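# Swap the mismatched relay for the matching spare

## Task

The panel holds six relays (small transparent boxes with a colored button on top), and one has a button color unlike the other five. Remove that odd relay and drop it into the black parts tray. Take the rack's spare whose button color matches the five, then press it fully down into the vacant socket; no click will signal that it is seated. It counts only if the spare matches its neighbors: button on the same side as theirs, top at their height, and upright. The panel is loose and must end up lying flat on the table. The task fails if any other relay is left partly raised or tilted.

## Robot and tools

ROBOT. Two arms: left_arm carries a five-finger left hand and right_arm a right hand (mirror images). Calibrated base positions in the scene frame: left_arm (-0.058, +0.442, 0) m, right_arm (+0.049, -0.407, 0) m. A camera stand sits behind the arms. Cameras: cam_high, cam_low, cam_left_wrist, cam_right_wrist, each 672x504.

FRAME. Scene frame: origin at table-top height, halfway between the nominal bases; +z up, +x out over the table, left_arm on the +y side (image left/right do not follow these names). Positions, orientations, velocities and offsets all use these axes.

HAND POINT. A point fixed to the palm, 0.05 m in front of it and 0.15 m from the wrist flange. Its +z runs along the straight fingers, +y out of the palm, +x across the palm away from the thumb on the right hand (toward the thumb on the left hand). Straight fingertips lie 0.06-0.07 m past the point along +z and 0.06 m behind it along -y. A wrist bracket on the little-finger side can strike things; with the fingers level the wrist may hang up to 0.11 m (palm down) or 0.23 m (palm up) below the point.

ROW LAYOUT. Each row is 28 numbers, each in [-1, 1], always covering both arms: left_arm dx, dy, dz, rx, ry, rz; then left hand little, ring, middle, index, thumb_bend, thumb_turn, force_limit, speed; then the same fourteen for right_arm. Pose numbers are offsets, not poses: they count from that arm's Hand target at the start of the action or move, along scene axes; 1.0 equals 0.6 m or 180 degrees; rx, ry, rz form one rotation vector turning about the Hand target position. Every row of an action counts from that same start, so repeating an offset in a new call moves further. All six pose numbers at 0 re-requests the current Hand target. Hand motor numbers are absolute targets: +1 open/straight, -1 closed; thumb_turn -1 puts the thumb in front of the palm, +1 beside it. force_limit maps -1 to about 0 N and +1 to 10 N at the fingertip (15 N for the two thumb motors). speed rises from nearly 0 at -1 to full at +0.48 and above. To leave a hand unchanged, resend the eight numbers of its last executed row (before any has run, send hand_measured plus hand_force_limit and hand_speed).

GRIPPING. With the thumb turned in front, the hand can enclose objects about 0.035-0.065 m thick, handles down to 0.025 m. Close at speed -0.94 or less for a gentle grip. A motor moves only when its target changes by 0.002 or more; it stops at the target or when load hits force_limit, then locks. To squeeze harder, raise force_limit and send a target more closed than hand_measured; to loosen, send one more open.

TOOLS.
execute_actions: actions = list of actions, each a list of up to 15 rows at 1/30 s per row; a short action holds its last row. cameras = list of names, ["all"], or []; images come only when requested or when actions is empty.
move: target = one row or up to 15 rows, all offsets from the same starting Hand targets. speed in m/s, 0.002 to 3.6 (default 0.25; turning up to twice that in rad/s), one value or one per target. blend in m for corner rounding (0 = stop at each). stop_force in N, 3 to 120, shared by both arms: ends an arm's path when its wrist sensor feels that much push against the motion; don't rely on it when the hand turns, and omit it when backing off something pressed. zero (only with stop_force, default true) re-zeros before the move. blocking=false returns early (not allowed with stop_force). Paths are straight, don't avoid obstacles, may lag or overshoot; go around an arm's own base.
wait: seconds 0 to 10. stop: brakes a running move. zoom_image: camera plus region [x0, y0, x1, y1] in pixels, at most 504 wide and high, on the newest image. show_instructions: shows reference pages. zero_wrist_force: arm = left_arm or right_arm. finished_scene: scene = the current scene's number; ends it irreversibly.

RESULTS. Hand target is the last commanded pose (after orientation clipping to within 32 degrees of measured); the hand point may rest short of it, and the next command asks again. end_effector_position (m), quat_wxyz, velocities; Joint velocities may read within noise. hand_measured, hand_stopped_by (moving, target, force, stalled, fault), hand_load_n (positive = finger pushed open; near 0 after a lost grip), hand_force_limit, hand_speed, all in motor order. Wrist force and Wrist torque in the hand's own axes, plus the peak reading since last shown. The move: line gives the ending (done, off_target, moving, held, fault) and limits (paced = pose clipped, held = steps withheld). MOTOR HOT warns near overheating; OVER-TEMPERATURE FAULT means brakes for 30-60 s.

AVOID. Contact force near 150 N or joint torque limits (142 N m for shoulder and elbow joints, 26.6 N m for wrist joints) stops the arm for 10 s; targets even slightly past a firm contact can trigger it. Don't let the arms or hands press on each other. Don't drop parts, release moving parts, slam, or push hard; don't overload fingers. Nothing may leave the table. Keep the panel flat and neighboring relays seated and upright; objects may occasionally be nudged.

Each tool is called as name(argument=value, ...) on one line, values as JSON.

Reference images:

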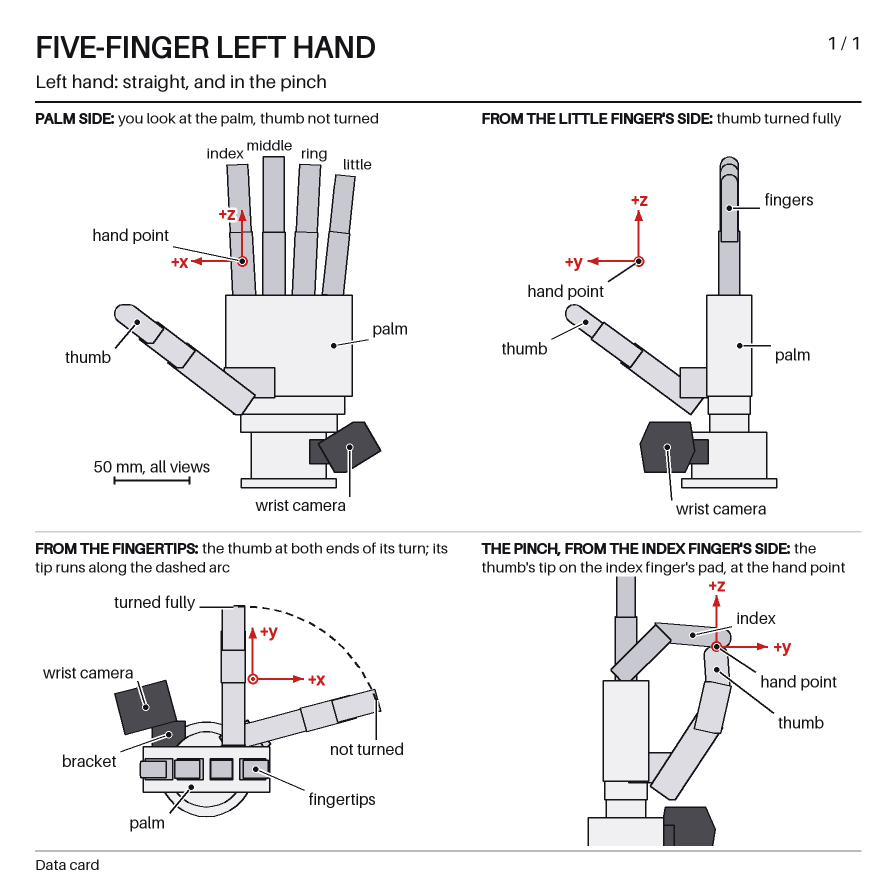

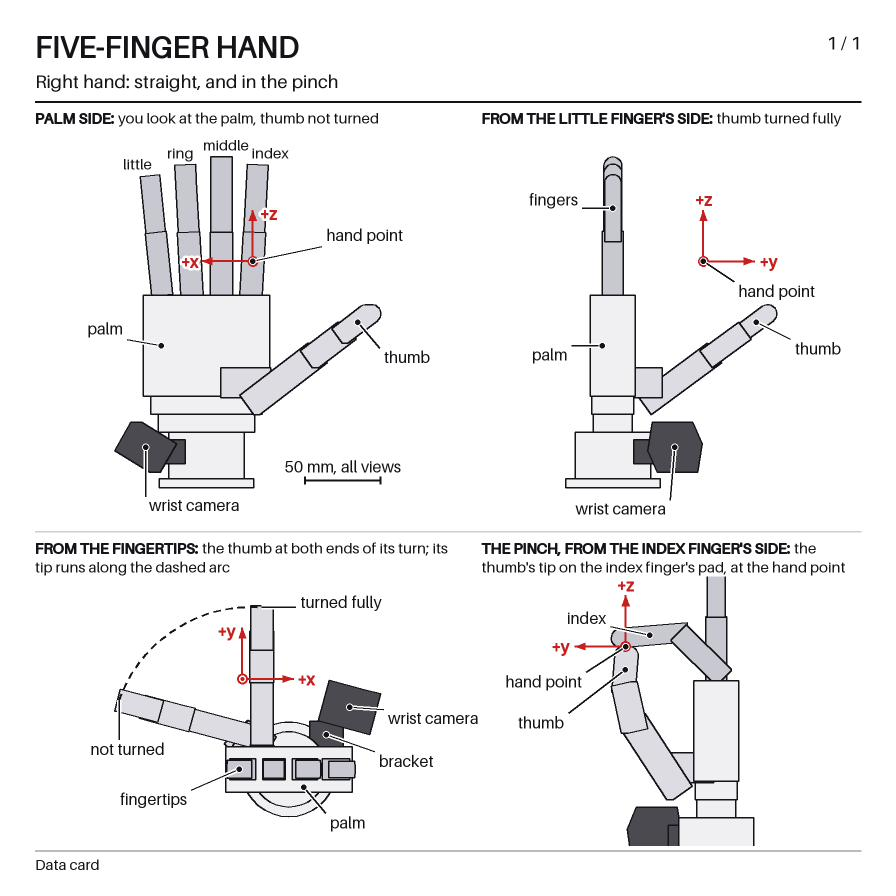

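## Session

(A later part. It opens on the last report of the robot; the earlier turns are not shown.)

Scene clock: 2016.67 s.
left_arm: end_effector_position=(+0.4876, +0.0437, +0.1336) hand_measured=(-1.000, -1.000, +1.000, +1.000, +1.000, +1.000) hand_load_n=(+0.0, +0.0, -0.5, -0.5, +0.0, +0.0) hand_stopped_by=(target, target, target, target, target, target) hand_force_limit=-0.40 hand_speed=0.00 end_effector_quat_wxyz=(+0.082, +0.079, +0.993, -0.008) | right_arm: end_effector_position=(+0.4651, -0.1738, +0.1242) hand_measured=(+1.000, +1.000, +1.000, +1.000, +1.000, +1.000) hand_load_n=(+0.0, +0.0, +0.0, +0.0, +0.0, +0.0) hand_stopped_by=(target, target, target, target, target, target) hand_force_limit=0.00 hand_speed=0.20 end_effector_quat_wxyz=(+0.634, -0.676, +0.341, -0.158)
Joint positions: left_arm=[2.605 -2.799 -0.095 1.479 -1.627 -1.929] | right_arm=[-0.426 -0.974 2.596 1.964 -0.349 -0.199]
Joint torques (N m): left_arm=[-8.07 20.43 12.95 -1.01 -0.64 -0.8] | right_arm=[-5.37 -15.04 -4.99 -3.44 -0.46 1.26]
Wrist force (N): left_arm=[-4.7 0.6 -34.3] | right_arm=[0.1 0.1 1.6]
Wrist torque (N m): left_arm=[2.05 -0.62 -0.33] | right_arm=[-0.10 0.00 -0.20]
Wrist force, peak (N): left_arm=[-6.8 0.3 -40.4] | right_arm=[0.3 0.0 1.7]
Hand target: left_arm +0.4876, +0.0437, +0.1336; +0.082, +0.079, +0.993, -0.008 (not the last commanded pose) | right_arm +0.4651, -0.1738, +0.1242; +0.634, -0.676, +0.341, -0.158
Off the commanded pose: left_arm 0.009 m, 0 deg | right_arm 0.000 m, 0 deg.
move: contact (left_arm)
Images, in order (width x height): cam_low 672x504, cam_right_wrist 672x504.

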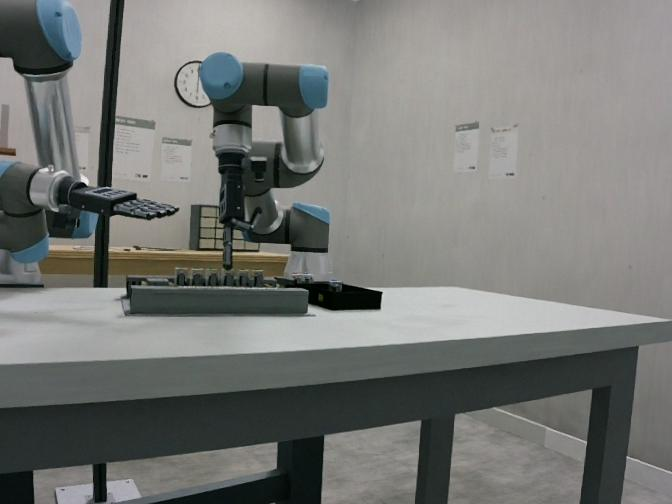

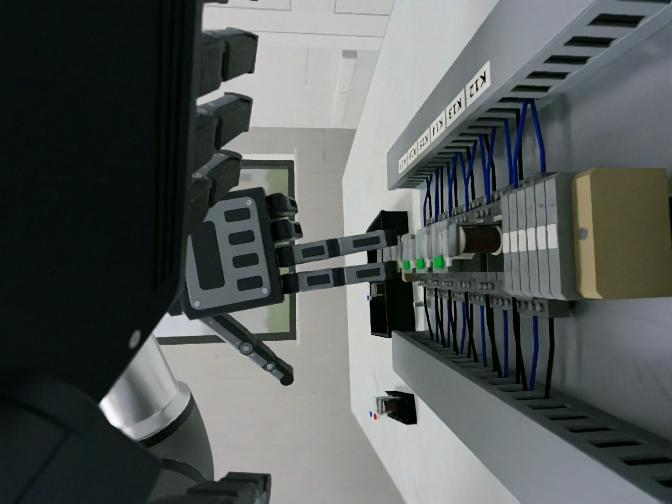

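move(target=[[0.0,0.0,0.06,0,0,0,-1,-1,1,1,1,1,-0.4,0,0,-0.2,0.03,0,0,0,1,1,1,1,1,1,0,0.2],[0.0108,-0.107,0.042,-0.0524,-0.1123,0.0933,-1,-1,1,1,1,1,-0.4,0,0,-0.2,0.03,0,0,0,1,1,1,1,1,1,0,0.2]], speed=0.15)

move(target=[[0.0,0.0,0.0,0,0,0,1,1,1,1,1,1,-0.4,0,0,0,0,0,0,0,1,1,1,1,1,1,0,0.2]], speed=0.15, cameras=["all"])

zoom_image(camera="cam_left_wrist", region=[200, 180, 530, 310])

zoom_image(camera="cam_low", region=[140, 255, 320, 325])

Scene clock: 2029.83 s.
left_arm: end_effector_position=(+0.4940, -0.0205, +0.1588) hand_measured=(-1.000, -1.000, +1.000, +1.000, +1.000, +1.000) hand_load_n=(+0.0, +0.0, +0.0, +0.0, +0.0, +0.0) hand_stopped_by=(target, target, target, target, target, target) hand_force_limit=-0.40 hand_speed=0.00 end_effector_quat_wxyz=(+0.261, -0.073, +0.961, -0.063) | right_arm: end_effector_position=(+0.4651, -0.2938, +0.1422) hand_measured=(+1.000, +1.000, +1.000, +1.000, +1.000, +1.000) hand_load_n=(+0.0, +0.0, -0.5, +0.0, +0.0, -0.5) hand_stopped_by=(target, target, target, target, target, target) hand_force_limit=0.00 hand_speed=0.20 end_effector_quat_wxyz=(+0.634, -0.676, +0.341, -0.158)
Joint positions: left_arm=[2.499 -2.582 -0.413 1.92 -1.805 -2.289] | right_arm=[-0.8 -1.671 2.623 4.126 -0.158 -1.717]
Joint torques (N m): left_arm=[-9.35 68.91 11.48 0.44 -2.15 -1.44] | right_arm=[-6.2 -18.11 -17.33 -0.49 2.69 -1.18]
Wrist force (N): left_arm=[-0.6 0.3 -0.2] | right_arm=[0.4 -0.4 1.4]
Wrist torque (N m): left_arm=[0.06 0.08 -0.01] | right_arm=[-0.17 -0.05 0.01]
Wrist force, peak (N): left_arm=[-5.5 0.6 -36.0] | right_arm=[-0.4 0.2 2.0]
Hand target: left_arm +0.4940, -0.0205, +0.1588; +0.261, -0.073, +0.960, -0.063 | right_arm +0.4651, -0.2938, +0.1422; +0.634, -0.676, +0.341, -0.158
Off the commanded pose: left_arm 0.000 m, 0 deg | right_arm 0.000 m, 0 deg.
elbow stopped short (left arm): the move would have taken joint 3 (elbow) straighter than the controller allows.
move: done

Scene clock: 2030.87 s.
left_arm: end_effector_position=(+0.4940, -0.0205, +0.1588) hand_measured=(+1.000, +1.000, +1.000, +1.000, +1.000, +1.000) hand_load_n=(+0.0, +0.0, +0.0, +0.0, +0.0, +0.0) hand_stopped_by=(target, target, target, target, target, target) hand_force_limit=-0.40 hand_speed=0.00 end_effector_quat_wxyz=(+0.261, -0.073, +0.960, -0.063) | right_arm: end_effector_position=(+0.4651, -0.2938, +0.1422) hand_measured=(+1.000, +1.000, +1.000, +1.000, +1.000, +1.000) hand_load_n=(+0.0, +0.0, +0.0, +0.0, +0.0, +0.0) hand_stopped_by=(target, target, target, target, target, target) hand_force_limit=0.00 hand_speed=0.20 end_effector_quat_wxyz=(+0.634, -0.676, +0.341, -0.158)
Joint positions: left_arm=[2.499 -2.582 -0.414 1.92 -1.805 -2.289] | right_arm=[-0.8 -1.671 2.623 4.126 -0.158 -1.718]
Joint torques (N m): left_arm=[-8.75 68.06 13.09 -1.33 -1.16 -1.33] | right_arm=[-6.24 -18.14 -18.14 -0.54 2.8 -1.26]
Wrist force (N): left_arm=[-0.5 0.7 0.0] | right_arm=[0.2 -0.3 1.2]
Wrist torque (N m): left_arm=[0.08 0.09 -0.01] | right_arm=[-0.15 -0.02 0.00]
Wrist force, peak (N): left_arm=[-0.8 0.6 -0.1] | right_arm=[0.3 -0.6 1.4]
Hand target: left_arm +0.4940, -0.0205, +0.1588; +0.261, -0.073, +0.960, -0.063 | right_arm +0.4651, -0.2938, +0.1422; +0.634, -0.676, +0.341, -0.158
Off the commanded pose: left_arm 0.000 m, 0 deg | right_arm 0.000 m, 0 deg.
move: done

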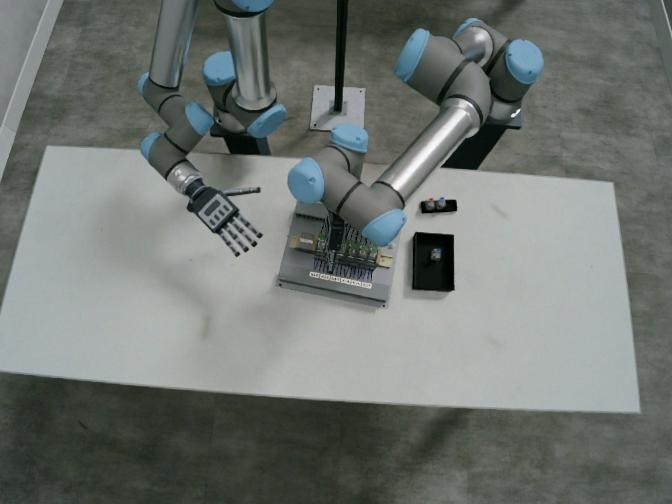

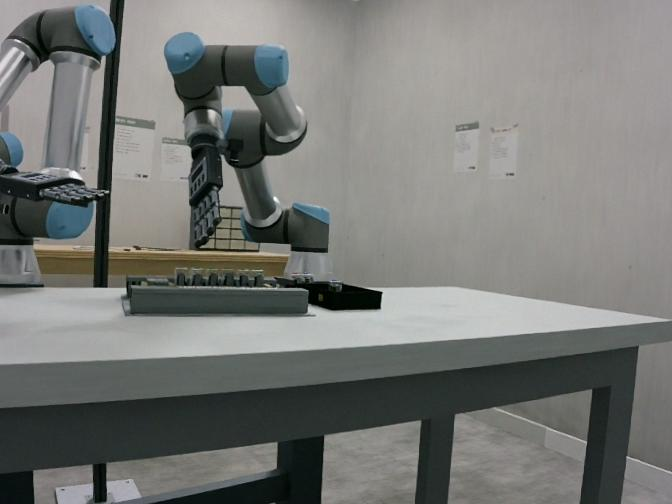

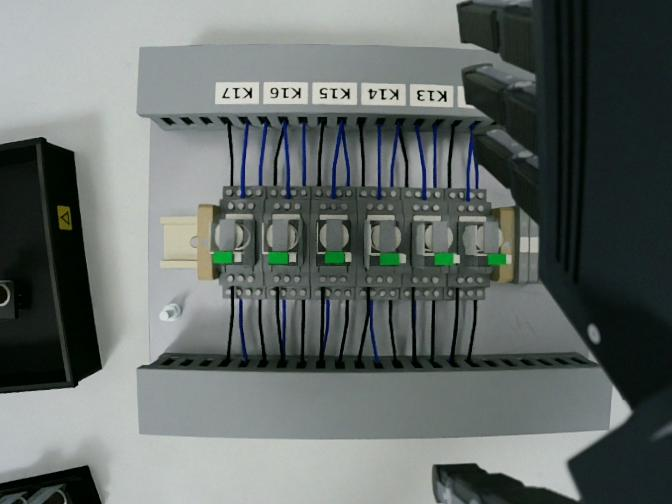

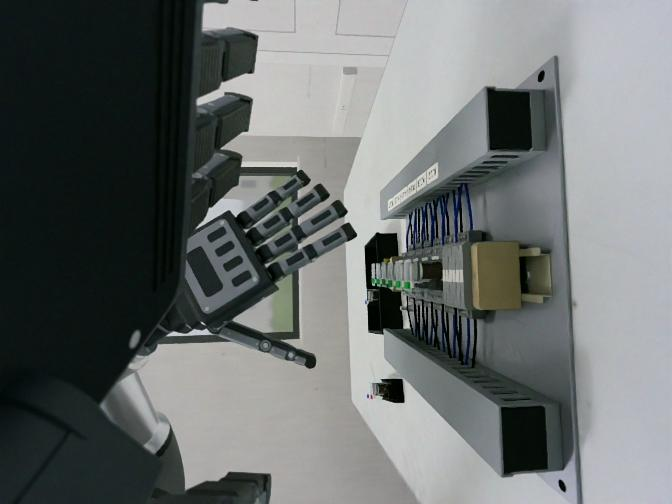

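Scaled by 1.527.

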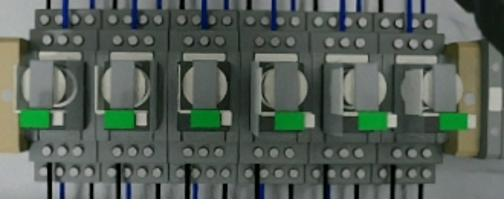

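Scaled by 2.800.

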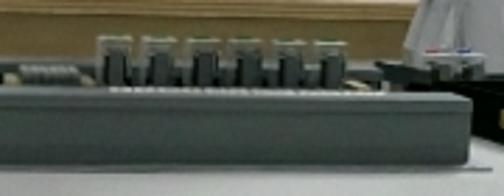

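zoom_image(camera="cam_left_wrist", region=[305, 200, 367, 290])

zoom_image(camera="cam_low", region=[170, 262, 270, 292])

zoom_image(camera="cam_right_wrist", region=[360, 240, 430, 310])

Scaled by 5.600.

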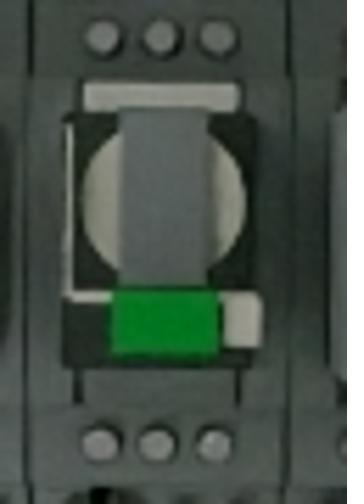

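Scaled by 5.040.

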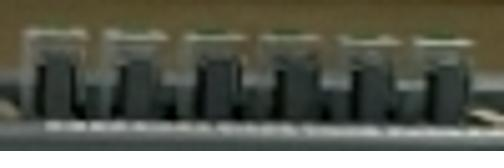

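Scaled by 7.200.

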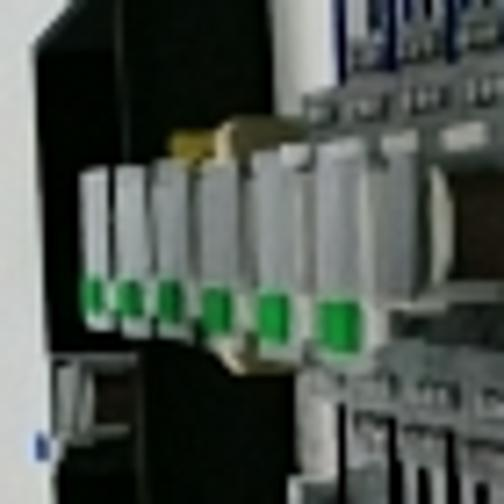

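move(target=[[-0.1,0.1,0.12,0.0,0,0,1,1,1,1,1,1,-0.4,0,0,-0.1,0.1,0,0,0,1,1,1,1,1,1,0,0.2]], speed=0.15, cameras=["all"])

zoom_image(camera="cam_high", region=[260, 180, 480, 320])

Scene clock: 2039.83 s.
left_arm: end_effector_position=(+0.4340, +0.0395, +0.2308) hand_measured=(+1.000, +1.000, +1.000, +1.000, +1.000, +1.000) hand_load_n=(+0.0, +0.0, +0.0, +0.0, +0.0, +0.0) hand_stopped_by=(target, target, target, target, target, target) hand_force_limit=-0.40 hand_speed=0.00 end_effector_quat_wxyz=(+0.261, -0.073, +0.960, -0.063) | right_arm: end_effector_position=(+0.4651, -0.3537, +0.2022) hand_measured=(+1.000, +1.000, +1.000, +1.000, +1.000, +1.000) hand_load_n=(+0.0, +0.0, +0.0, +0.0, +0.0, -0.5) hand_stopped_by=(target, target, target, target, target, target) hand_force_limit=0.00 hand_speed=0.20 end_effector_quat_wxyz=(+0.634, -0.676, +0.341, -0.158)
Joint positions: left_arm=[2.523 -2.259 -0.814 2.003 -1.794 -2.268] | right_arm=[-0.938 -1.78 2.342 5.065 -0.244 -2.277]
Joint torques (N m): left_arm=[10.13 59.45 11.04 0.24 1.46 1.24] | right_arm=[-5.62 -0.64 -22.69 0.44 -0.37 -1.08]
Wrist force (N): left_arm=[-0.7 0.5 -0.2] | right_arm=[0.2 -0.3 1.4]
Wrist torque (N m): left_arm=[0.05 0.10 -0.21] | right_arm=[-0.19 -0.04 0.03]
Wrist force, peak (N): left_arm=[-0.5 1.2 -0.9] | right_arm=[0.2 -0.3 1.7]
Hand target: left_arm +0.4340, +0.0395, +0.2308; +0.261, -0.073, +0.960, -0.063 | right_arm +0.4651, -0.3538, +0.2022; +0.634, -0.676, +0.341, -0.158
Off the commanded pose: left_arm 0.000 m, 0 deg | right_arm 0.000 m, 0 deg.
move: done

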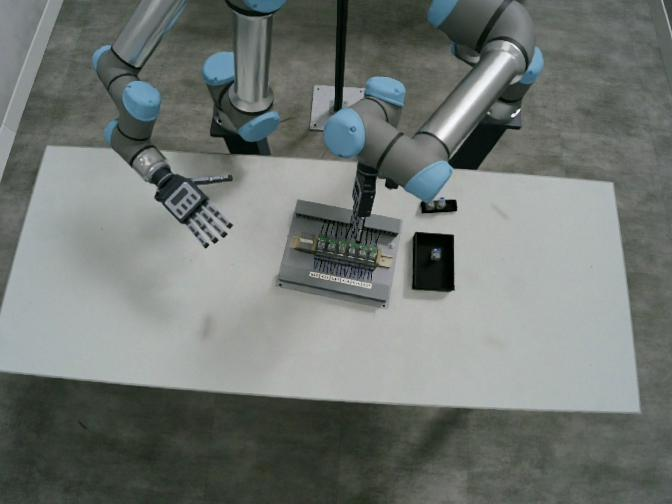

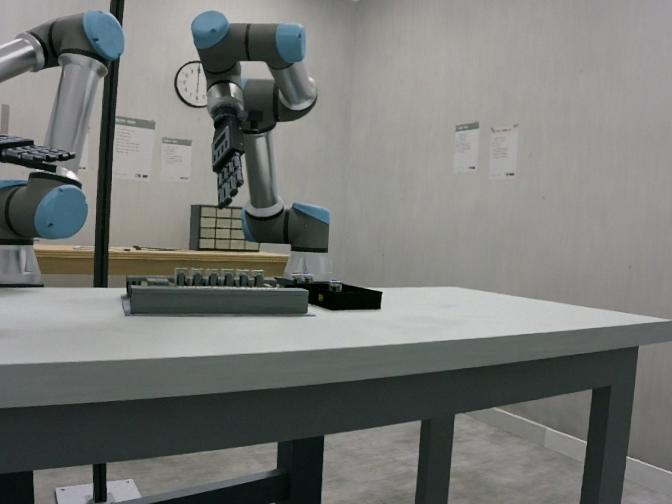

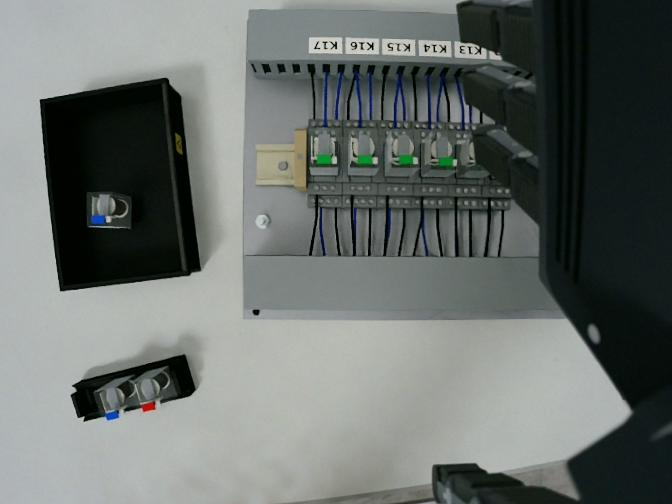

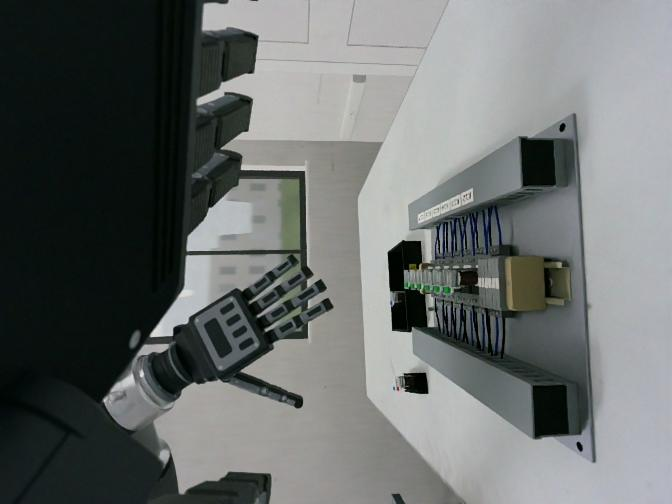

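Scaled by 2.291.

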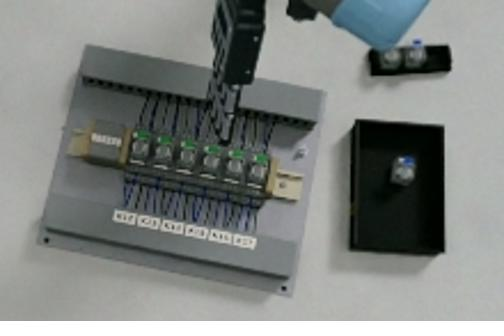

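finished_scene(scene=1)

The scene is finished: the task was done.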